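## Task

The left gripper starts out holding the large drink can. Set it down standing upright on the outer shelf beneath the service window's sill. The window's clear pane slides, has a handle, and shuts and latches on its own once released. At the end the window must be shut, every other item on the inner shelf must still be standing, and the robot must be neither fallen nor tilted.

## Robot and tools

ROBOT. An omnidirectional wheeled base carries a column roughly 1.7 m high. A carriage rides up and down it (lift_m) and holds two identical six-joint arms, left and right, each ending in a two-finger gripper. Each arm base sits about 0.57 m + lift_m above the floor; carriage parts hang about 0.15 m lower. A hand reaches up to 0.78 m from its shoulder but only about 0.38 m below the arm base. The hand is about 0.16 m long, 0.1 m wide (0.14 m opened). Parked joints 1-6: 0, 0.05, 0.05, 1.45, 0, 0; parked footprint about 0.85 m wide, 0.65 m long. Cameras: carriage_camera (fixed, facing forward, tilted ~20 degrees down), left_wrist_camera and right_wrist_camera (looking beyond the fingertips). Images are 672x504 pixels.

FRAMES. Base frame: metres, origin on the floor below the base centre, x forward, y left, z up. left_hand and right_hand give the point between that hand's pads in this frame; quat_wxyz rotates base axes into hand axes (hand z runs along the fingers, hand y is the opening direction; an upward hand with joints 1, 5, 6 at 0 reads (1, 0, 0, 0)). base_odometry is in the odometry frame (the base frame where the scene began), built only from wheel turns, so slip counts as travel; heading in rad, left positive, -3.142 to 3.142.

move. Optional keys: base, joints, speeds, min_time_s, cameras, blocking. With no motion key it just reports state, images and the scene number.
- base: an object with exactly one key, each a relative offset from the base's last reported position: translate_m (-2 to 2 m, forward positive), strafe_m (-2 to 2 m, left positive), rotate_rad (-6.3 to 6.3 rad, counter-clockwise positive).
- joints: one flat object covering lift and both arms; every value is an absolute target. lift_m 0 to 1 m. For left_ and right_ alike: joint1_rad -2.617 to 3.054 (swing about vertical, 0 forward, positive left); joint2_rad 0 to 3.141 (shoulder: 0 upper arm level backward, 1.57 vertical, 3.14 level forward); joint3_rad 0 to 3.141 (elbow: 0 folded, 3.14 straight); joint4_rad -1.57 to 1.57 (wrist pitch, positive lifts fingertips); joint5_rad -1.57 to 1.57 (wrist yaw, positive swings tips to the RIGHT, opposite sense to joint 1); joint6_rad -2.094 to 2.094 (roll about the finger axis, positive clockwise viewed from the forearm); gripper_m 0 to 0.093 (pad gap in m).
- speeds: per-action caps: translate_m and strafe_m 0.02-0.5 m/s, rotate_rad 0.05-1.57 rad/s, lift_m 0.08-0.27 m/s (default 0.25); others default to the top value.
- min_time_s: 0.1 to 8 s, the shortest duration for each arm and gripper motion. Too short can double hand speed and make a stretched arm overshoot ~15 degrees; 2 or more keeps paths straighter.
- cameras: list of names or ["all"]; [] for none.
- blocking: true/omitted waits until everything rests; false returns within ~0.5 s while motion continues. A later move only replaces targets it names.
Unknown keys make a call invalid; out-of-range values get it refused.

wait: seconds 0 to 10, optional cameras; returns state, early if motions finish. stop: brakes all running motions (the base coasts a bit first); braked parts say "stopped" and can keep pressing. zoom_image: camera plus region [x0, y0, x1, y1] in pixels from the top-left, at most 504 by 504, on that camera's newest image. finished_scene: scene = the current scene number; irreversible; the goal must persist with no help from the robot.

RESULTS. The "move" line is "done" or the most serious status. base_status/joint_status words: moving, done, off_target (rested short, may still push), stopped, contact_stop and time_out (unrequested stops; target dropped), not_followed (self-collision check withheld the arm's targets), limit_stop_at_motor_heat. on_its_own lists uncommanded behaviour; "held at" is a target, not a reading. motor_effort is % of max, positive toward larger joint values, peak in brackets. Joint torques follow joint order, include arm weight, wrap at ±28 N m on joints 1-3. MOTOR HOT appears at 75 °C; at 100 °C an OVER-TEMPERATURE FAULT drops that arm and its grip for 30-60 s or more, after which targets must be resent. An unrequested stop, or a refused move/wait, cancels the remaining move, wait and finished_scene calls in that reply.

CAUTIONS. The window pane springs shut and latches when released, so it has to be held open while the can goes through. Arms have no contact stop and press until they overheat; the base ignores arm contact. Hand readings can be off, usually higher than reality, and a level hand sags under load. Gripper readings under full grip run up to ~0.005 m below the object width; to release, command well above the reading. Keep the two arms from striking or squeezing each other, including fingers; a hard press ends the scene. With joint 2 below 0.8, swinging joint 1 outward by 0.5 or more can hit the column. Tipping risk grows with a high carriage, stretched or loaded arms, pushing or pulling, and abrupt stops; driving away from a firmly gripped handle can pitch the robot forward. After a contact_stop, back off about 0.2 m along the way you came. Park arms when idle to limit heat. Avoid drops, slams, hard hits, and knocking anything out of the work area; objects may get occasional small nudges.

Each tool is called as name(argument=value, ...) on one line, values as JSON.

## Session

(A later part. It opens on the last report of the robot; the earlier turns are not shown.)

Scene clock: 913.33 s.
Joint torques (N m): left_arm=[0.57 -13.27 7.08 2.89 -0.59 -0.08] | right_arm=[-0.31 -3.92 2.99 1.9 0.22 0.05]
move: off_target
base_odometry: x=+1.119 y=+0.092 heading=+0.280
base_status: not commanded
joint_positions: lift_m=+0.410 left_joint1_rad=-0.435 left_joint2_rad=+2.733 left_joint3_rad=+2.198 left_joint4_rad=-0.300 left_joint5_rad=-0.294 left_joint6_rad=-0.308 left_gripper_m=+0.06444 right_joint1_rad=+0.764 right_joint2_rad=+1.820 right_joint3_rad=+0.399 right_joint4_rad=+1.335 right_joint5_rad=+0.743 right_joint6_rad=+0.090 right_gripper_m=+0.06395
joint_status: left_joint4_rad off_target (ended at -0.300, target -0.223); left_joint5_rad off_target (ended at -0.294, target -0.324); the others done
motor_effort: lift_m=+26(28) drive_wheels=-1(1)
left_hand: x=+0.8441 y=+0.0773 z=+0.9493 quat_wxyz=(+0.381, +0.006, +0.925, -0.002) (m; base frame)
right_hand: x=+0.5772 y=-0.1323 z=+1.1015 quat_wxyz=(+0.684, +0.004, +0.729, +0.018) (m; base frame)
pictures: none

move(joints={"left_joint1_rad": -0.428, "left_joint2_rad": 2.747, "left_joint3_rad": 2.172, "left_joint4_rad": -0.193, "left_joint5_rad": -0.324, "left_joint6_rad": -0.321}, min_time_s=1.0, cameras=["left_wrist_camera"])

Scene clock: 920.27 s.
Joint torques (N m): left_arm=[0.64 -13.08 6.99 2.83 -0.62 -0.09] | right_arm=[-0.31 -3.92 2.99 1.9 0.23 0.05]
move: off_target
base_odometry: x=+1.119 y=+0.092 heading=+0.280
base_status: not commanded
joint_positions: lift_m=+0.410 left_joint1_rad=-0.435 left_joint2_rad=+2.751 left_joint3_rad=+2.160 left_joint4_rad=-0.268 left_joint5_rad=-0.294 left_joint6_rad=-0.308 left_gripper_m=+0.06444 right_joint1_rad=+0.764 right_joint2_rad=+1.820 right_joint3_rad=+0.399 right_joint4_rad=+1.335 right_joint5_rad=+0.743 right_joint6_rad=+0.090 right_gripper_m=+0.06395
joint_status: left_joint4_rad off_target (ended at -0.268, target -0.193); left_joint5_rad off_target (ended at -0.294, target -0.324); the others done
motor_effort: lift_m=+26(28) drive_wheels=-1(1)
left_hand: x=+0.8380 y=+0.0801 z=+0.9283 quat_wxyz=(+0.371, +0.008, +0.928, +0.003) (m; base frame)
right_hand: x=+0.5772 y=-0.1323 z=+1.1015 quat_wxyz=(+0.684, +0.004, +0.729, +0.018) (m; base frame)
pictures: left_wrist_camera

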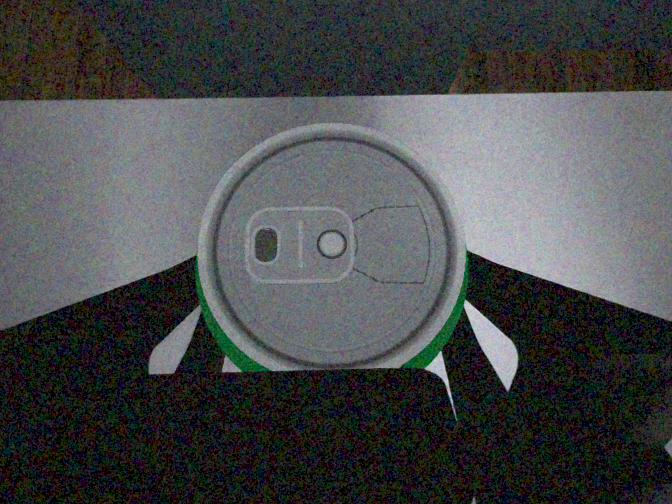

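move(joints={"left_joint1_rad": -0.428, "left_joint2_rad": 2.763, "left_joint3_rad": 2.169, "left_joint4_rad": -0.17, "left_joint5_rad": -0.324, "left_joint6_rad": -0.321}, min_time_s=0.8)

Scene clock: 927.30 s.
Joint torques (N m): left_arm=[0.65 -13.05 6.76 2.84 -0.6 -0.09] | right_arm=[-0.31 -3.9 2.99 1.9 0.22 0.06]
move: off_target
base_odometry: x=+1.119 y=+0.092 heading=+0.280
base_status: not commanded
joint_positions: lift_m=+0.410 left_joint1_rad=-0.435 left_joint2_rad=+2.767 left_joint3_rad=+2.160 left_joint4_rad=-0.245 left_joint5_rad=-0.294 left_joint6_rad=-0.308 left_gripper_m=+0.06444 right_joint1_rad=+0.764 right_joint2_rad=+1.820 right_joint3_rad=+0.399 right_joint4_rad=+1.335 right_joint5_rad=+0.743 right_joint6_rad=+0.090 right_gripper_m=+0.06395
joint_status: left_joint4_rad off_target (ended at -0.245, target -0.170); left_joint5_rad off_target (ended at -0.294, target -0.324); the others done
motor_effort: lift_m=+27(28) drive_wheels=-1(1)
left_hand: x=+0.8392 y=+0.0796 z=+0.9216 quat_wxyz=(+0.374, +0.007, +0.927, +0.001) (m; base frame)
right_hand: x=+0.5772 y=-0.1323 z=+1.1015 quat_wxyz=(+0.684, +0.004, +0.729, +0.018) (m; base frame)
pictures: none

move(joints={"left_joint1_rad": -0.428, "left_joint2_rad": 2.773, "left_joint3_rad": 2.167, "left_joint4_rad": -0.158, "left_joint5_rad": -0.324, "left_joint6_rad": -0.321}, min_time_s=0.6)

move(joints={"left_joint1_rad": -0.428, "left_joint2_rad": 2.783, "left_joint3_rad": 2.165, "left_joint4_rad": -0.146, "left_joint5_rad": -0.324, "left_joint6_rad": -0.321}, min_time_s=0.6, cameras=["carriage_camera", "left_wrist_camera"])

Scene clock: 932.20 s.
Joint torques (N m): left_arm=[0.51 -13.03 6.97 2.81 -0.59 -0.09] | right_arm=[-0.29 -3.93 3.02 1.9 0.23 0.05]
move: off_target
base_odometry: x=+1.119 y=+0.092 heading=+0.280
base_status: not commanded
joint_positions: lift_m=+0.410 left_joint1_rad=-0.435 left_joint2_rad=+2.777 left_joint3_rad=+2.155 left_joint4_rad=-0.233 left_joint5_rad=-0.294 left_joint6_rad=-0.309 left_gripper_m=+0.06444 right_joint1_rad=+0.764 right_joint2_rad=+1.820 right_joint3_rad=+0.399 right_joint4_rad=+1.335 right_joint5_rad=+0.743 right_joint6_rad=+0.090 right_gripper_m=+0.06395
joint_status: left_joint4_rad off_target (ended at -0.233, target -0.158); left_joint5_rad off_target (ended at -0.294, target -0.324); the others done
motor_effort: lift_m=+25(29) drive_wheels=-1(1)
left_hand: x=+0.8385 y=+0.0799 z=+0.9153 quat_wxyz=(+0.373, +0.007, +0.928, +0.002) (m; base frame)
right_hand: x=+0.5772 y=-0.1323 z=+1.1015 quat_wxyz=(+0.684, +0.004, +0.729, +0.018) (m; base frame)
pictures: none

Scene clock: 933.10 s.
Joint torques (N m): left_arm=[0.66 -12.68 6.78 2.79 -0.58 -0.06] | right_arm=[-0.31 -3.92 3.02 1.9 0.22 0.05]
move: off_target
base_odometry: x=+1.119 y=+0.092 heading=+0.280
base_status: not commanded
joint_positions: lift_m=+0.410 left_joint1_rad=-0.435 left_joint2_rad=+2.782 left_joint3_rad=+2.155 left_joint4_rad=-0.215 left_joint5_rad=-0.296 left_joint6_rad=-0.309 left_gripper_m=+0.06444 right_joint1_rad=+0.764 right_joint2_rad=+1.820 right_joint3_rad=+0.399 right_joint4_rad=+1.335 right_joint5_rad=+0.743 right_joint6_rad=+0.090 right_gripper_m=+0.06395
joint_status: left_joint4_rad off_target (ended at -0.216, target -0.146); left_joint5_rad off_target (ended at -0.296, target -0.324); the others done
motor_effort: lift_m=+25(29) drive_wheels=-1(1)
left_hand: x=+0.8405 y=+0.0793 z=+0.9147 quat_wxyz=(+0.378, +0.006, +0.926, +0.000) (m; base frame)
right_hand: x=+0.5772 y=-0.1323 z=+1.1015 quat_wxyz=(+0.684, +0.004, +0.729, +0.018) (m; base frame)
pictures: carriage_camera, left_wrist_camera

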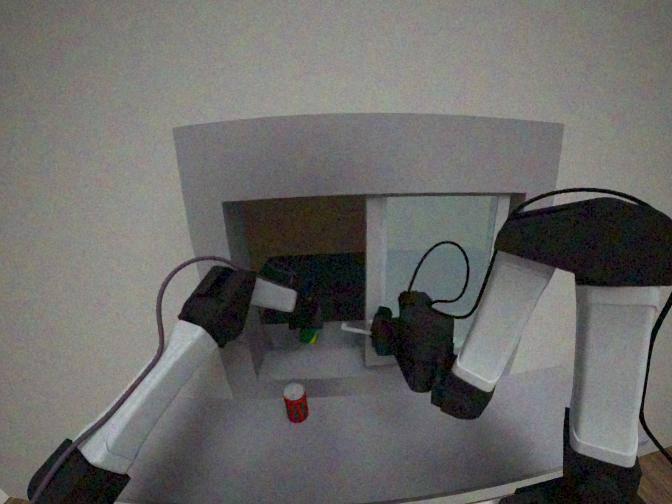

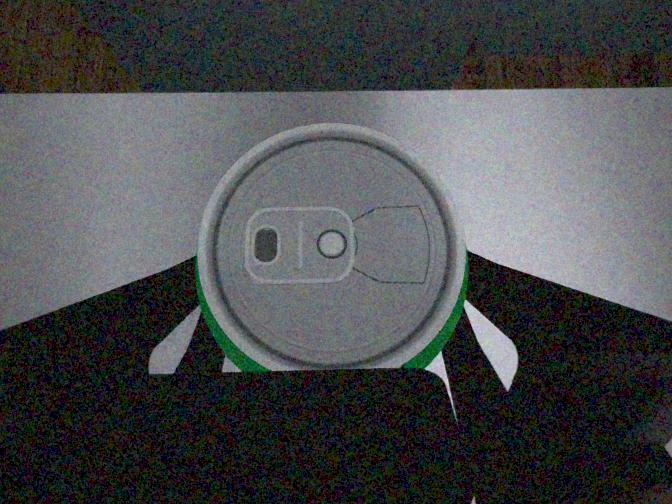

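move(joints={"left_gripper_m": 0.075}, min_time_s=0.8, cameras=["left_wrist_camera"])

move(joints={"left_gripper_m": 0.093}, min_time_s=0.6, cameras=["left_wrist_camera"])

Scene clock: 953.80 s.
Joint torques (N m): left_arm=[0.49 -12.81 6.79 2.22 -0.41 -0.06] | right_arm=[-0.31 -3.92 3 1.9 0.23 0.05]
move: done
base_odometry: x=+1.119 y=+0.092 heading=+0.280
base_status: not commanded
joint_positions: lift_m=+0.410 left_joint1_rad=-0.435 left_joint2_rad=+2.782 left_joint3_rad=+2.155 left_joint4_rad=-0.160 left_joint5_rad=-0.309 left_joint6_rad=-0.309 left_gripper_m=+0.07495 right_joint1_rad=+0.764 right_joint2_rad=+1.820 right_joint3_rad=+0.399 right_joint4_rad=+1.335 right_joint5_rad=+0.743 right_joint6_rad=+0.090 right_gripper_m=+0.06395
joint_status: all done
on_its_own: left_joint4_rad moved +0.055 to your old target -0.146
motor_effort: lift_m=+26(28) drive_wheels=-1(1)
left_hand: x=+0.8498 y=+0.0774 z=+0.9243 quat_wxyz=(+0.403, -0.001, +0.915, -0.005) (m; base frame)
right_hand: x=+0.5772 y=-0.1323 z=+1.1015 quat_wxyz=(+0.684, +0.004, +0.729, +0.018) (m; base frame)
pictures: left_wrist_camera

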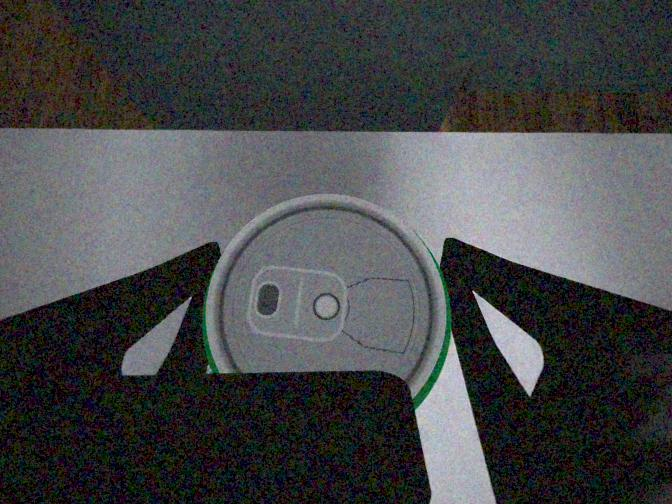

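Scene clock: 954.70 s.
Joint torques (N m): left_arm=[0.58 -12.81 6.79 2.22 -0.43 -0.08] | right_arm=[-0.31 -3.92 3 1.9 0.22 0.05]
move: done
base_odometry: x=+1.119 y=+0.092 heading=+0.280
base_status: not commanded
joint_positions: lift_m=+0.410 left_joint1_rad=-0.435 left_joint2_rad=+2.782 left_joint3_rad=+2.155 left_joint4_rad=-0.160 left_joint5_rad=-0.309 left_joint6_rad=-0.309 left_gripper_m=+0.09292 right_joint1_rad=+0.764 right_joint2_rad=+1.820 right_joint3_rad=+0.399 right_joint4_rad=+1.335 right_joint5_rad=+0.743 right_joint6_rad=+0.090 right_gripper_m=+0.06395
joint_status: all done
motor_effort: lift_m=+25(27) drive_wheels=-1(1)
left_hand: x=+0.8498 y=+0.0775 z=+0.9244 quat_wxyz=(+0.403, -0.001, +0.915, -0.005) (m; base frame)
right_hand: x=+0.5772 y=-0.1323 z=+1.1015 quat_wxyz=(+0.684, +0.004, +0.729, +0.018) (m; base frame)
pictures: left_wrist_camera

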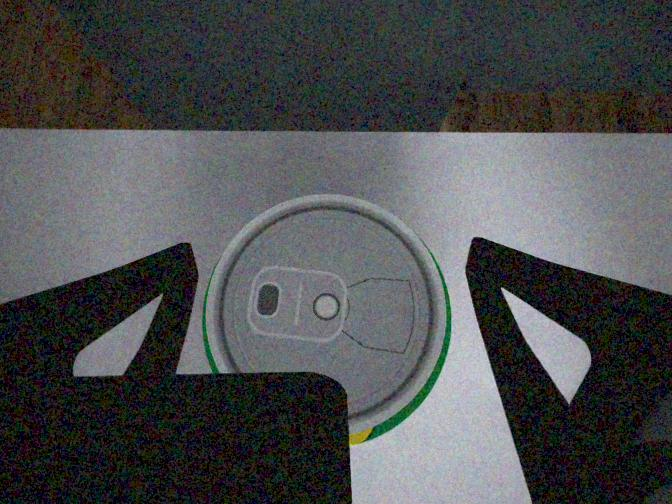

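move(joints={"left_joint1_rad": -0.491, "left_joint2_rad": 2.413, "left_joint3_rad": 1.765, "left_joint4_rad": -0.165, "left_joint5_rad": -0.355, "left_joint6_rad": -0.365}, min_time_s=1.6, cameras=["left_wrist_camera"])

Scene clock: 969.23 s.
Joint torques (N m): left_arm=[-0.77 -15.94 5.42 1.98 -0.46 -0.08] | right_arm=[-0.29 -3.92 2.99 1.9 0.22 0.06]
move: done
base_odometry: x=+1.119 y=+0.092 heading=+0.280
base_status: not commanded
joint_positions: lift_m=+0.410 left_joint1_rad=-0.485 left_joint2_rad=+2.468 left_joint3_rad=+1.770 left_joint4_rad=-0.165 left_joint5_rad=-0.339 left_joint6_rad=-0.352 left_gripper_m=+0.09292 right_joint1_rad=+0.764 right_joint2_rad=+1.820 right_joint3_rad=+0.399 right_joint4_rad=+1.335 right_joint5_rad=+0.743 right_joint6_rad=+0.090 right_gripper_m=+0.06395
joint_status: all done
motor_effort: lift_m=+24(28) drive_wheels=-1(1)
left_hand: x=+0.7842 y=+0.0802 z=+0.9683 quat_wxyz=(+0.376, +0.003, +0.927, +0.006) (m; base frame)
right_hand: x=+0.5772 y=-0.1323 z=+1.1015 quat_wxyz=(+0.684, +0.004, +0.729, +0.018) (m; base frame)
pictures: left_wrist_camera

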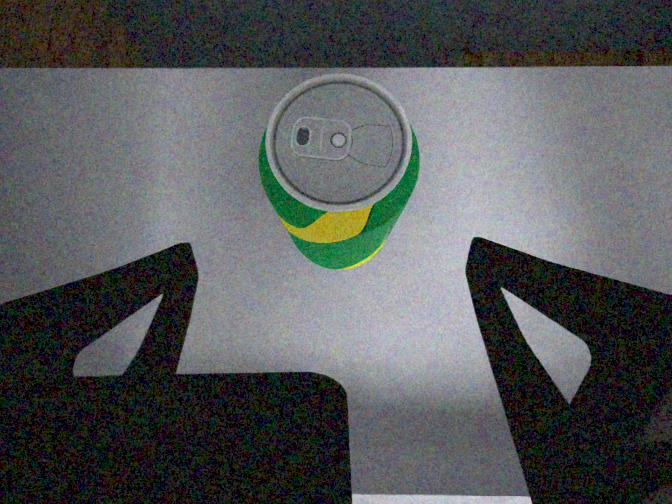

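move(joints={"left_joint1_rad": -0.557, "left_joint2_rad": 2.05, "left_joint3_rad": 1.495, "left_joint4_rad": -0.25, "left_joint5_rad": -0.395, "left_joint6_rad": -0.425}, min_time_s=1.3)

move(joints={"left_joint1_rad": -0.54, "left_joint2_rad": 1.58, "left_joint3_rad": 0.965, "left_joint4_rad": -0.12, "left_joint5_rad": -0.11, "left_joint6_rad": -0.1}, min_time_s=1.4, cameras=["carriage_camera", "left_wrist_camera"])

Scene clock: 982.70 s.
Joint torques (N m): left_arm=[-0.76 -13.38 5.64 1.99 -0.51 -0.1] | right_arm=[-0.29 -3.95 3.02 1.9 0.23 0.05]
move: done
base_odometry: x=+1.119 y=+0.092 heading=+0.280
base_status: not commanded
joint_positions: lift_m=+0.410 left_joint1_rad=-0.551 left_joint2_rad=+2.097 left_joint3_rad=+1.499 left_joint4_rad=-0.249 left_joint5_rad=-0.379 left_joint6_rad=-0.412 left_gripper_m=+0.09292 right_joint1_rad=+0.764 right_joint2_rad=+1.820 right_joint3_rad=+0.399 right_joint4_rad=+1.335 right_joint5_rad=+0.743 right_joint6_rad=+0.090 right_gripper_m=+0.06395
joint_status: all done
motor_effort: lift_m=+23(27) drive_wheels=-1(1)
left_hand: x=+0.7179 y=+0.0817 z=+1.0599 quat_wxyz=(+0.390, -0.003, +0.921, -0.005) (m; base frame)
right_hand: x=+0.5772 y=-0.1323 z=+1.1015 quat_wxyz=(+0.684, +0.004, +0.729, +0.018) (m; base frame)
pictures: none

Scene clock: 984.43 s.
Joint torques (N m): left_arm=[0.57 -8.66 5.63 2.29 0 0.22] | right_arm=[-0.31 -3.92 3.02 1.91 0.22 0.06]
move: done
base_odometry: x=+1.119 y=+0.092 heading=+0.280
base_status: not commanded
joint_positions: lift_m=+0.410 left_joint1_rad=-0.547 left_joint2_rad=+1.612 left_joint3_rad=+0.969 left_joint4_rad=-0.135 left_joint5_rad=-0.126 left_joint6_rad=-0.114 left_gripper_m=+0.09292 right_joint1_rad=+0.764 right_joint2_rad=+1.820 right_joint3_rad=+0.399 right_joint4_rad=+1.335 right_joint5_rad=+0.743 right_joint6_rad=+0.090 right_gripper_m=+0.06395
joint_status: all done
motor_effort: lift_m=+26(28) drive_wheels=-1(1)
left_hand: x=+0.6058 y=+0.1022 z=+1.0880 quat_wxyz=(+0.383, +0.174, +0.904, -0.070) (m; base frame)
right_hand: x=+0.5772 y=-0.1323 z=+1.1015 quat_wxyz=(+0.684, +0.004, +0.729, +0.018) (m; base frame)
pictures: carriage_camera, left_wrist_camera

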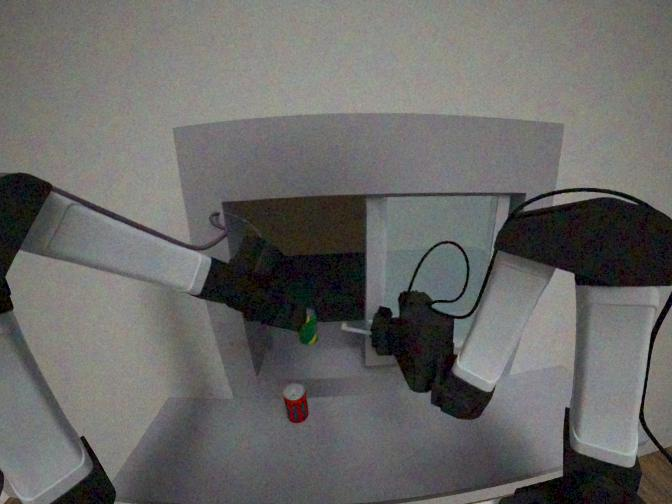

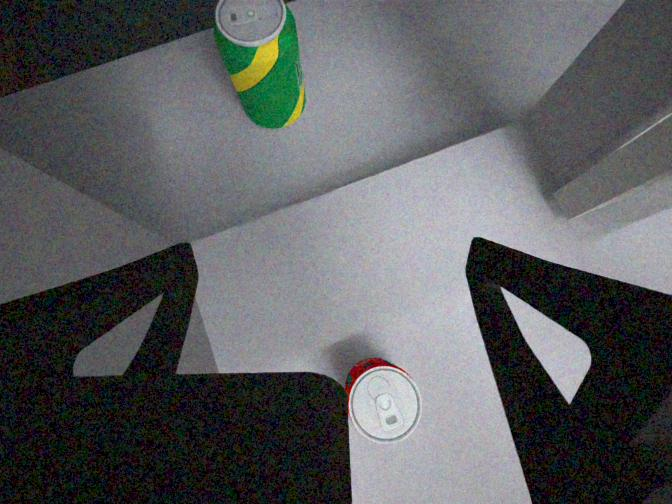

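move(joints={"left_joint1_rad": -0.528, "left_joint2_rad": 1.06, "left_joint3_rad": 0.62, "left_joint4_rad": -0.3, "left_joint5_rad": -0.054, "left_joint6_rad": -0.043}, min_time_s=1.0)

move(base={"strafe_m": 0.12}, speeds={"strafe_m": 0.08}, joints={"left_joint1_rad": 0.0, "left_joint2_rad": 0.3, "left_joint3_rad": 0.3, "left_joint4_rad": -0.3, "left_joint5_rad": 0.0, "left_joint6_rad": 0.0}, min_time_s=1.6, cameras=["carriage_camera", "right_wrist_camera"])

Scene clock: 997.67 s.
Joint torques (N m): left_arm=[0.62 -3.69 5.96 2.18 0.07 0.24] | right_arm=[-0.29 -3.92 3.02 1.91 0.22 0.05]
move: done
base_odometry: x=+1.119 y=+0.092 heading=+0.280
base_status: not commanded
joint_positions: lift_m=+0.410 left_joint1_rad=-0.535 left_joint2_rad=+1.076 left_joint3_rad=+0.624 left_joint4_rad=-0.299 left_joint5_rad=-0.069 left_joint6_rad=-0.056 left_gripper_m=+0.09292 right_joint1_rad=+0.764 right_joint2_rad=+1.820 right_joint3_rad=+0.399 right_joint4_rad=+1.335 right_joint5_rad=+0.743 right_joint6_rad=+0.090 right_gripper_m=+0.06395
joint_status: all done
motor_effort: lift_m=+24(27) drive_wheels=-1(1)
left_hand: x=+0.5030 y=+0.1578 z=+1.1065 quat_wxyz=(+0.390, +0.204, +0.894, -0.086) (m; base frame)
right_hand: x=+0.5772 y=-0.1323 z=+1.1015 quat_wxyz=(+0.684, +0.004, +0.729, +0.018) (m; base frame)
pictures: none

Scene clock: 999.80 s.
Joint torques (N m): left_arm=[0.59 0.5 6.05 2.59 0.09 0.21] | right_arm=[-0.28 -3.96 3 1.96 0.24 0.05]
move: done
base_odometry: x=+1.085 y=+0.208 heading=+0.280
base_status: done
joint_positions: lift_m=+0.410 left_joint1_rad=-0.008 left_joint2_rad=+0.307 left_joint3_rad=+0.304 left_joint4_rad=-0.305 left_joint5_rad=-0.014 left_joint6_rad=-0.013 left_gripper_m=+0.09292 right_joint1_rad=+0.764 right_joint2_rad=+1.820 right_joint3_rad=+0.399 right_joint4_rad=+1.332 right_joint5_rad=+0.739 right_joint6_rad=+0.090 right_gripper_m=+0.06395
joint_status: all done
motor_effort: lift_m=+24(28) drive_wheels=+1(9)
left_hand: x=+0.4697 y=+0.3124 z=+1.1603 quat_wxyz=(+0.591, -0.006, +0.807, +0.000) (m; base frame)
right_hand: x=+0.5772 y=-0.1317 z=+1.1008 quat_wxyz=(+0.683, +0.003, +0.730, +0.018) (m; base frame)
pictures: carriage_camera, right_wrist_camera

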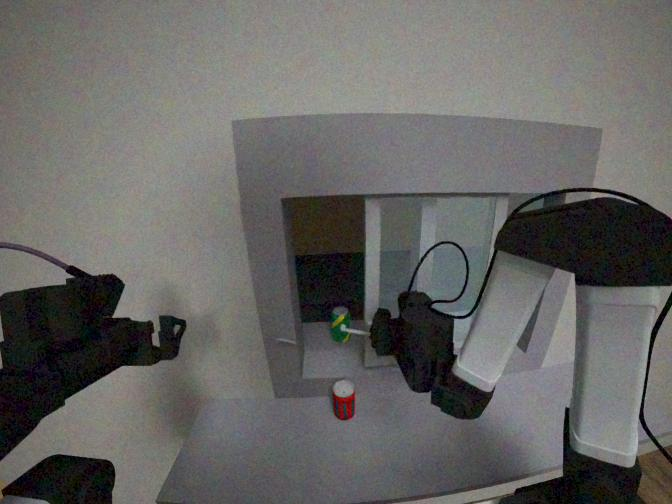

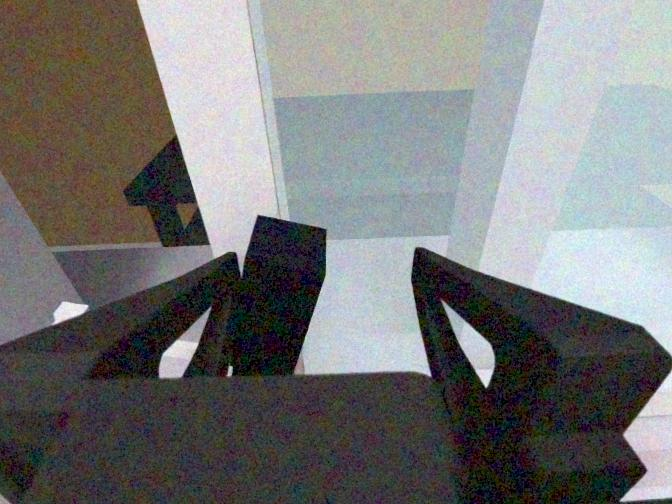

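move(base={"strafe_m": 0.1}, speeds={"strafe_m": 0.07}, joints={"left_gripper_m": 0.02}, cameras=["right_wrist_camera"])

move(base={"strafe_m": 0.06}, speeds={"strafe_m": 0.035}, cameras=["carriage_camera", "right_wrist_camera"])

Scene clock: 1007.73 s.
Joint torques (N m): left_arm=[0.62 0.38 6.13 2.6 0.07 0.21] | right_arm=[-0.31 -4 2.84 1.94 0.28 0.05]
move: done
base_odometry: x=+1.058 y=+0.304 heading=+0.280
base_status: done
joint_positions: lift_m=+0.410 left_joint1_rad=-0.008 left_joint2_rad=+0.307 left_joint3_rad=+0.304 left_joint4_rad=-0.305 left_joint5_rad=-0.012 left_joint6_rad=-0.012 left_gripper_m=+0.02008 right_joint1_rad=+0.764 right_joint2_rad=+1.820 right_joint3_rad=+0.399 right_joint4_rad=+1.332 right_joint5_rad=+0.738 right_joint6_rad=+0.090 right_gripper_m=+0.06395
joint_status: all done
motor_effort: lift_m=+25(27) drive_wheels=-2(9)
left_hand: x=+0.4697 y=+0.3121 z=+1.1602 quat_wxyz=(+0.590, -0.005, +0.807, -0.001) (m; base frame)
right_hand: x=+0.5772 y=-0.1315 z=+1.1008 quat_wxyz=(+0.683, +0.002, +0.730, +0.019) (m; base frame)
pictures: right_wrist_camera

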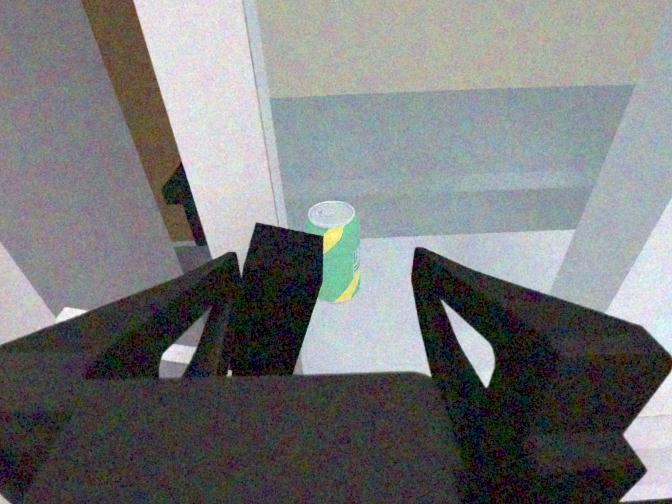

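Scene clock: 1009.97 s.
Joint torques (N m): left_arm=[0.57 0.46 6.05 2.59 0.03 0.19] | right_arm=[-0.47 -3.96 2.95 1.93 0.3 0.05]
move: done
base_odometry: x=+1.042 y=+0.361 heading=+0.280
base_status: done
joint_positions: lift_m=+0.410 left_joint1_rad=-0.008 left_joint2_rad=+0.307 left_joint3_rad=+0.304 left_joint4_rad=-0.305 left_joint5_rad=-0.012 left_joint6_rad=-0.012 left_gripper_m=+0.02008 right_joint1_rad=+0.764 right_joint2_rad=+1.820 right_joint3_rad=+0.399 right_joint4_rad=+1.332 right_joint5_rad=+0.741 right_joint6_rad=+0.090 right_gripper_m=+0.06395
joint_status: not commanded
motor_effort: lift_m=+25(27) drive_wheels=-3(7)
left_hand: x=+0.4697 y=+0.3120 z=+1.1602 quat_wxyz=(+0.590, -0.005, +0.807, -0.001) (m; base frame)
right_hand: x=+0.5772 y=-0.1319 z=+1.1009 quat_wxyz=(+0.683, +0.003, +0.730, +0.018) (m; base frame)
pictures: carriage_camera, right_wrist_camera

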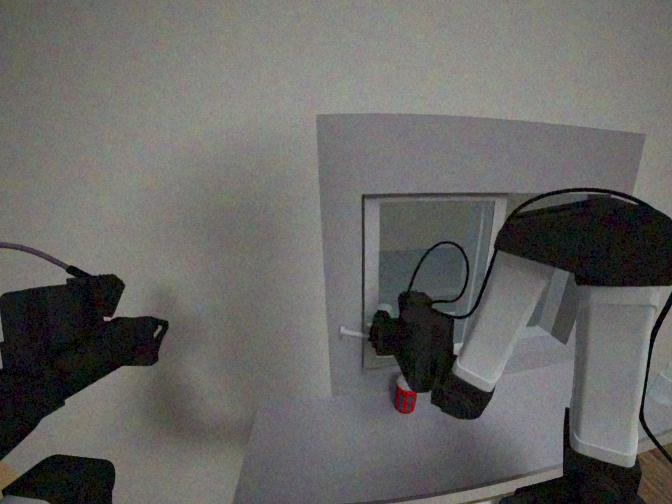

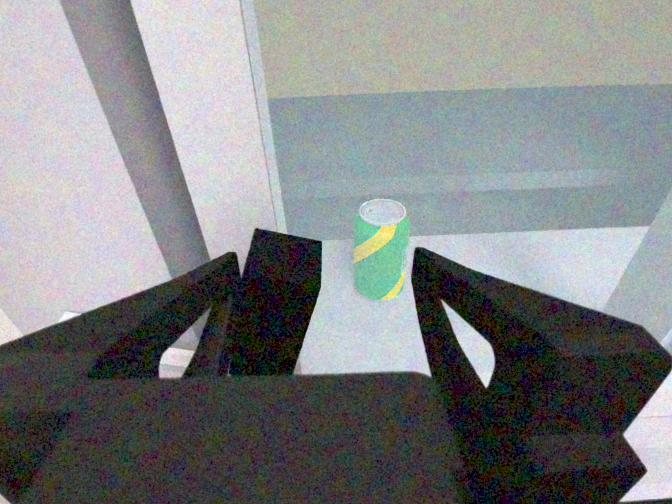

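move(base={"strafe_m": 0.025}, speeds={"strafe_m": 0.03}, cameras=["carriage_camera", "right_wrist_camera"])

Scene clock: 1015.07 s.
Joint torques (N m): left_arm=[0.61 0.4 6.08 2.59 0.05 0.21] | right_arm=[-0.29 -3.92 3.06 1.94 0.1 0.05]
move: done
base_odometry: x=+1.035 y=+0.385 heading=+0.280
base_status: done
joint_positions: lift_m=+0.410 left_joint1_rad=-0.008 left_joint2_rad=+0.307 left_joint3_rad=+0.304 left_joint4_rad=-0.305 left_joint5_rad=-0.011 left_joint6_rad=-0.012 left_gripper_m=+0.02008 right_joint1_rad=+0.764 right_joint2_rad=+1.820 right_joint3_rad=+0.399 right_joint4_rad=+1.331 right_joint5_rad=+0.755 right_joint6_rad=+0.090 right_gripper_m=+0.06395
joint_status: not commanded
motor_effort: lift_m=+23(28) drive_wheels=+0(5)
left_hand: x=+0.4697 y=+0.3119 z=+1.1602 quat_wxyz=(+0.590, -0.005, +0.807, -0.001) (m; base frame)
right_hand: x=+0.5772 y=-0.1344 z=+1.1008 quat_wxyz=(+0.683, +0.008, +0.730, +0.012) (m; base frame)
pictures: carriage_camera, right_wrist_camera

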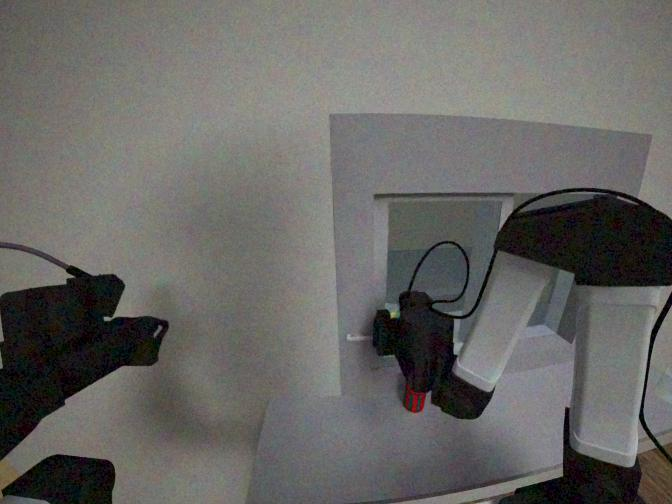

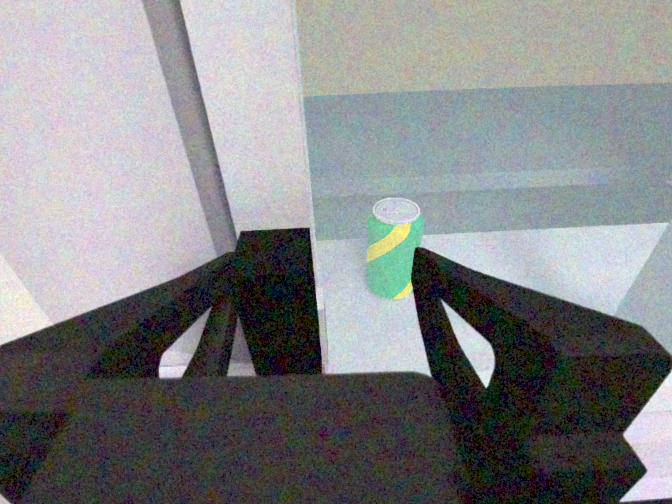

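move(base={"strafe_m": 0.018}, speeds={"strafe_m": 0.03}, cameras=["carriage_camera", "right_wrist_camera"])

zoom_image(camera="carriage_camera", region=[320, 280, 460, 400])

Scene clock: 1021.43 s.
Joint torques (N m): left_arm=[0.59 0.5 6.09 2.58 0.05 0.2] | right_arm=[-0.32 -3.9 2.91 1.94 0.09 0.05]
move: done
base_odometry: x=+1.030 y=+0.403 heading=+0.279
base_status: done
joint_positions: lift_m=+0.410 left_joint1_rad=-0.008 left_joint2_rad=+0.307 left_joint3_rad=+0.304 left_joint4_rad=-0.305 left_joint5_rad=-0.011 left_joint6_rad=-0.012 left_gripper_m=+0.02008 right_joint1_rad=+0.764 right_joint2_rad=+1.820 right_joint3_rad=+0.399 right_joint4_rad=+1.331 right_joint5_rad=+0.757 right_joint6_rad=+0.090 right_gripper_m=+0.06395
joint_status: not commanded
motor_effort: lift_m=+23(28) drive_wheels=-2(7)
left_hand: x=+0.4696 y=+0.3118 z=+1.1601 quat_wxyz=(+0.590, -0.005, +0.807, -0.002) (m; base frame)
right_hand: x=+0.5772 y=-0.1348 z=+1.1008 quat_wxyz=(+0.683, +0.008, +0.730, +0.012) (m; base frame)
pictures: carriage_camera, right_wrist_camera

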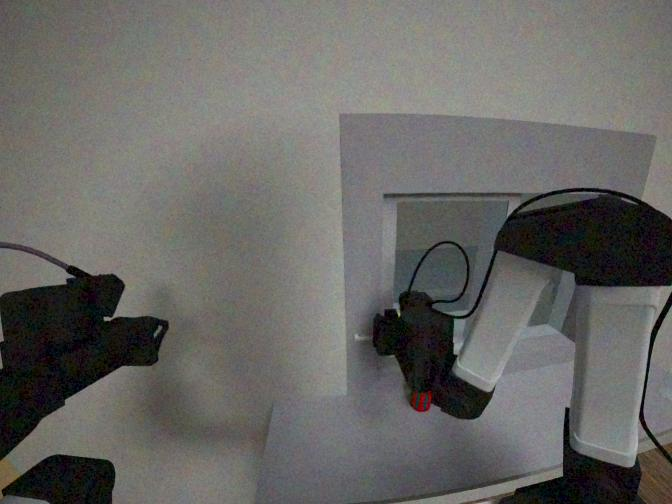

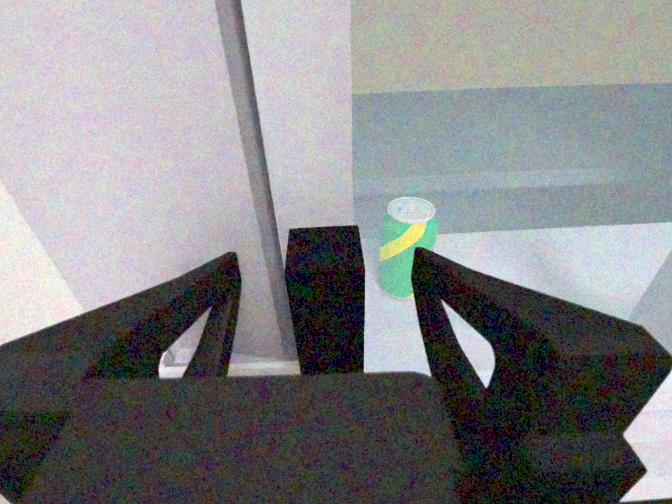

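Scaled by 3.600 from the camera's 672x504 image, which has a finer 960x720 frame.

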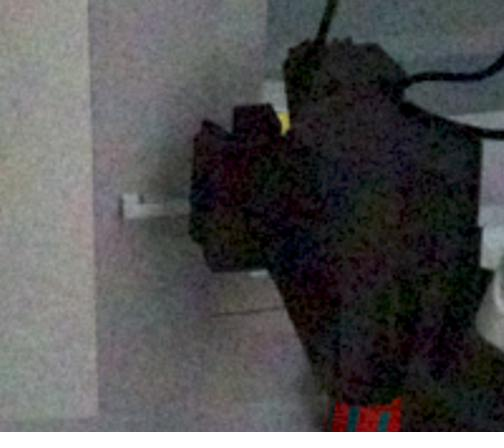

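move(base={"translate_m": -0.15}, speeds={"translate_m": 0.1}, cameras=["carriage_camera", "right_wrist_camera"])

zoom_image(camera="carriage_camera", region=[330, 250, 470, 400])

zoom_image(camera="right_wrist_camera", region=[150, 100, 500, 400])

Scene clock: 1030.90 s.
Joint torques (N m): left_arm=[0.7 0.47 6.05 2.56 0.07 0.2] | right_arm=[-0.32 -3.88 2.99 1.96 0.08 0.05]
move: done
base_odometry: x=+0.886 y=+0.362 heading=+0.279
base_status: done
joint_positions: lift_m=+0.410 left_joint1_rad=-0.008 left_joint2_rad=+0.307 left_joint3_rad=+0.304 left_joint4_rad=-0.305 left_joint5_rad=-0.011 left_joint6_rad=-0.012 left_gripper_m=+0.02008 right_joint1_rad=+0.764 right_joint2_rad=+1.820 right_joint3_rad=+0.399 right_joint4_rad=+1.330 right_joint5_rad=+0.757 right_joint6_rad=+0.090 right_gripper_m=+0.06395
joint_status: not commanded
motor_effort: lift_m=+24(27) drive_wheels=-2(6)
left_hand: x=+0.4696 y=+0.3118 z=+1.1601 quat_wxyz=(+0.590, -0.005, +0.807, -0.002) (m; base frame)
right_hand: x=+0.5772 y=-0.1348 z=+1.1006 quat_wxyz=(+0.683, +0.008, +0.730, +0.011) (m; base frame)
pictures: carriage_camera, right_wrist_camera

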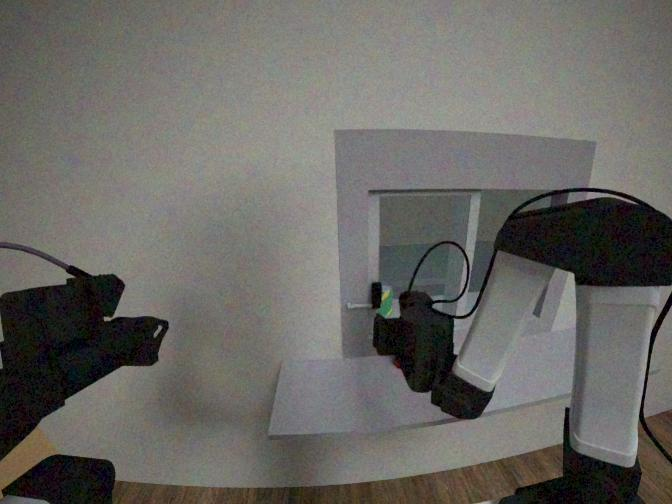

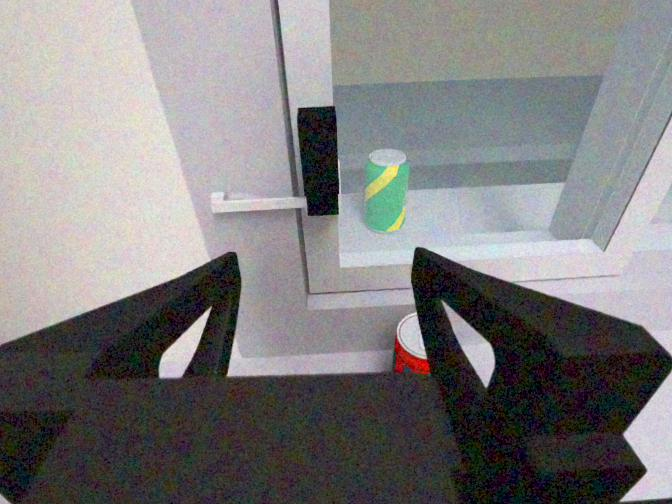

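Scaled by 3.360 from the camera's 672x504 image, which has a finer 960x720 frame.

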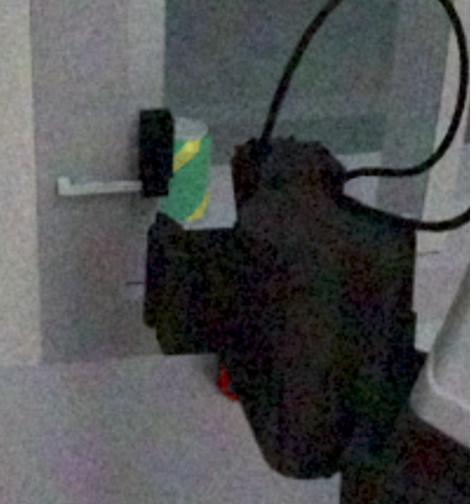

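Scaled by 1.440 from the camera's 672x504 image, which has a finer 960x720 frame.

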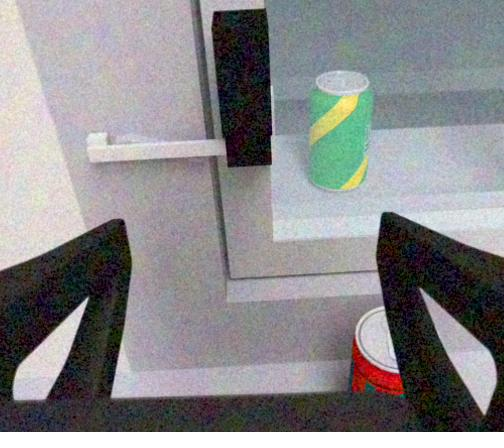

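zoom_image(camera="right_wrist_camera", region=[195, 165, 345, 235])

Scaled by 3.360 from the camera's 672x504 image, which has a finer 960x720 frame.

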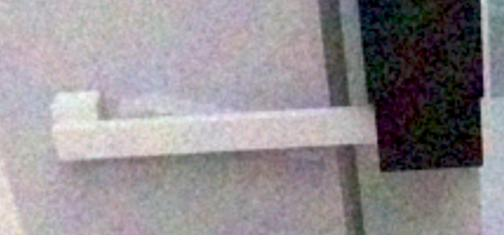

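finished_scene(scene=2)

The scene is finished: the task was done.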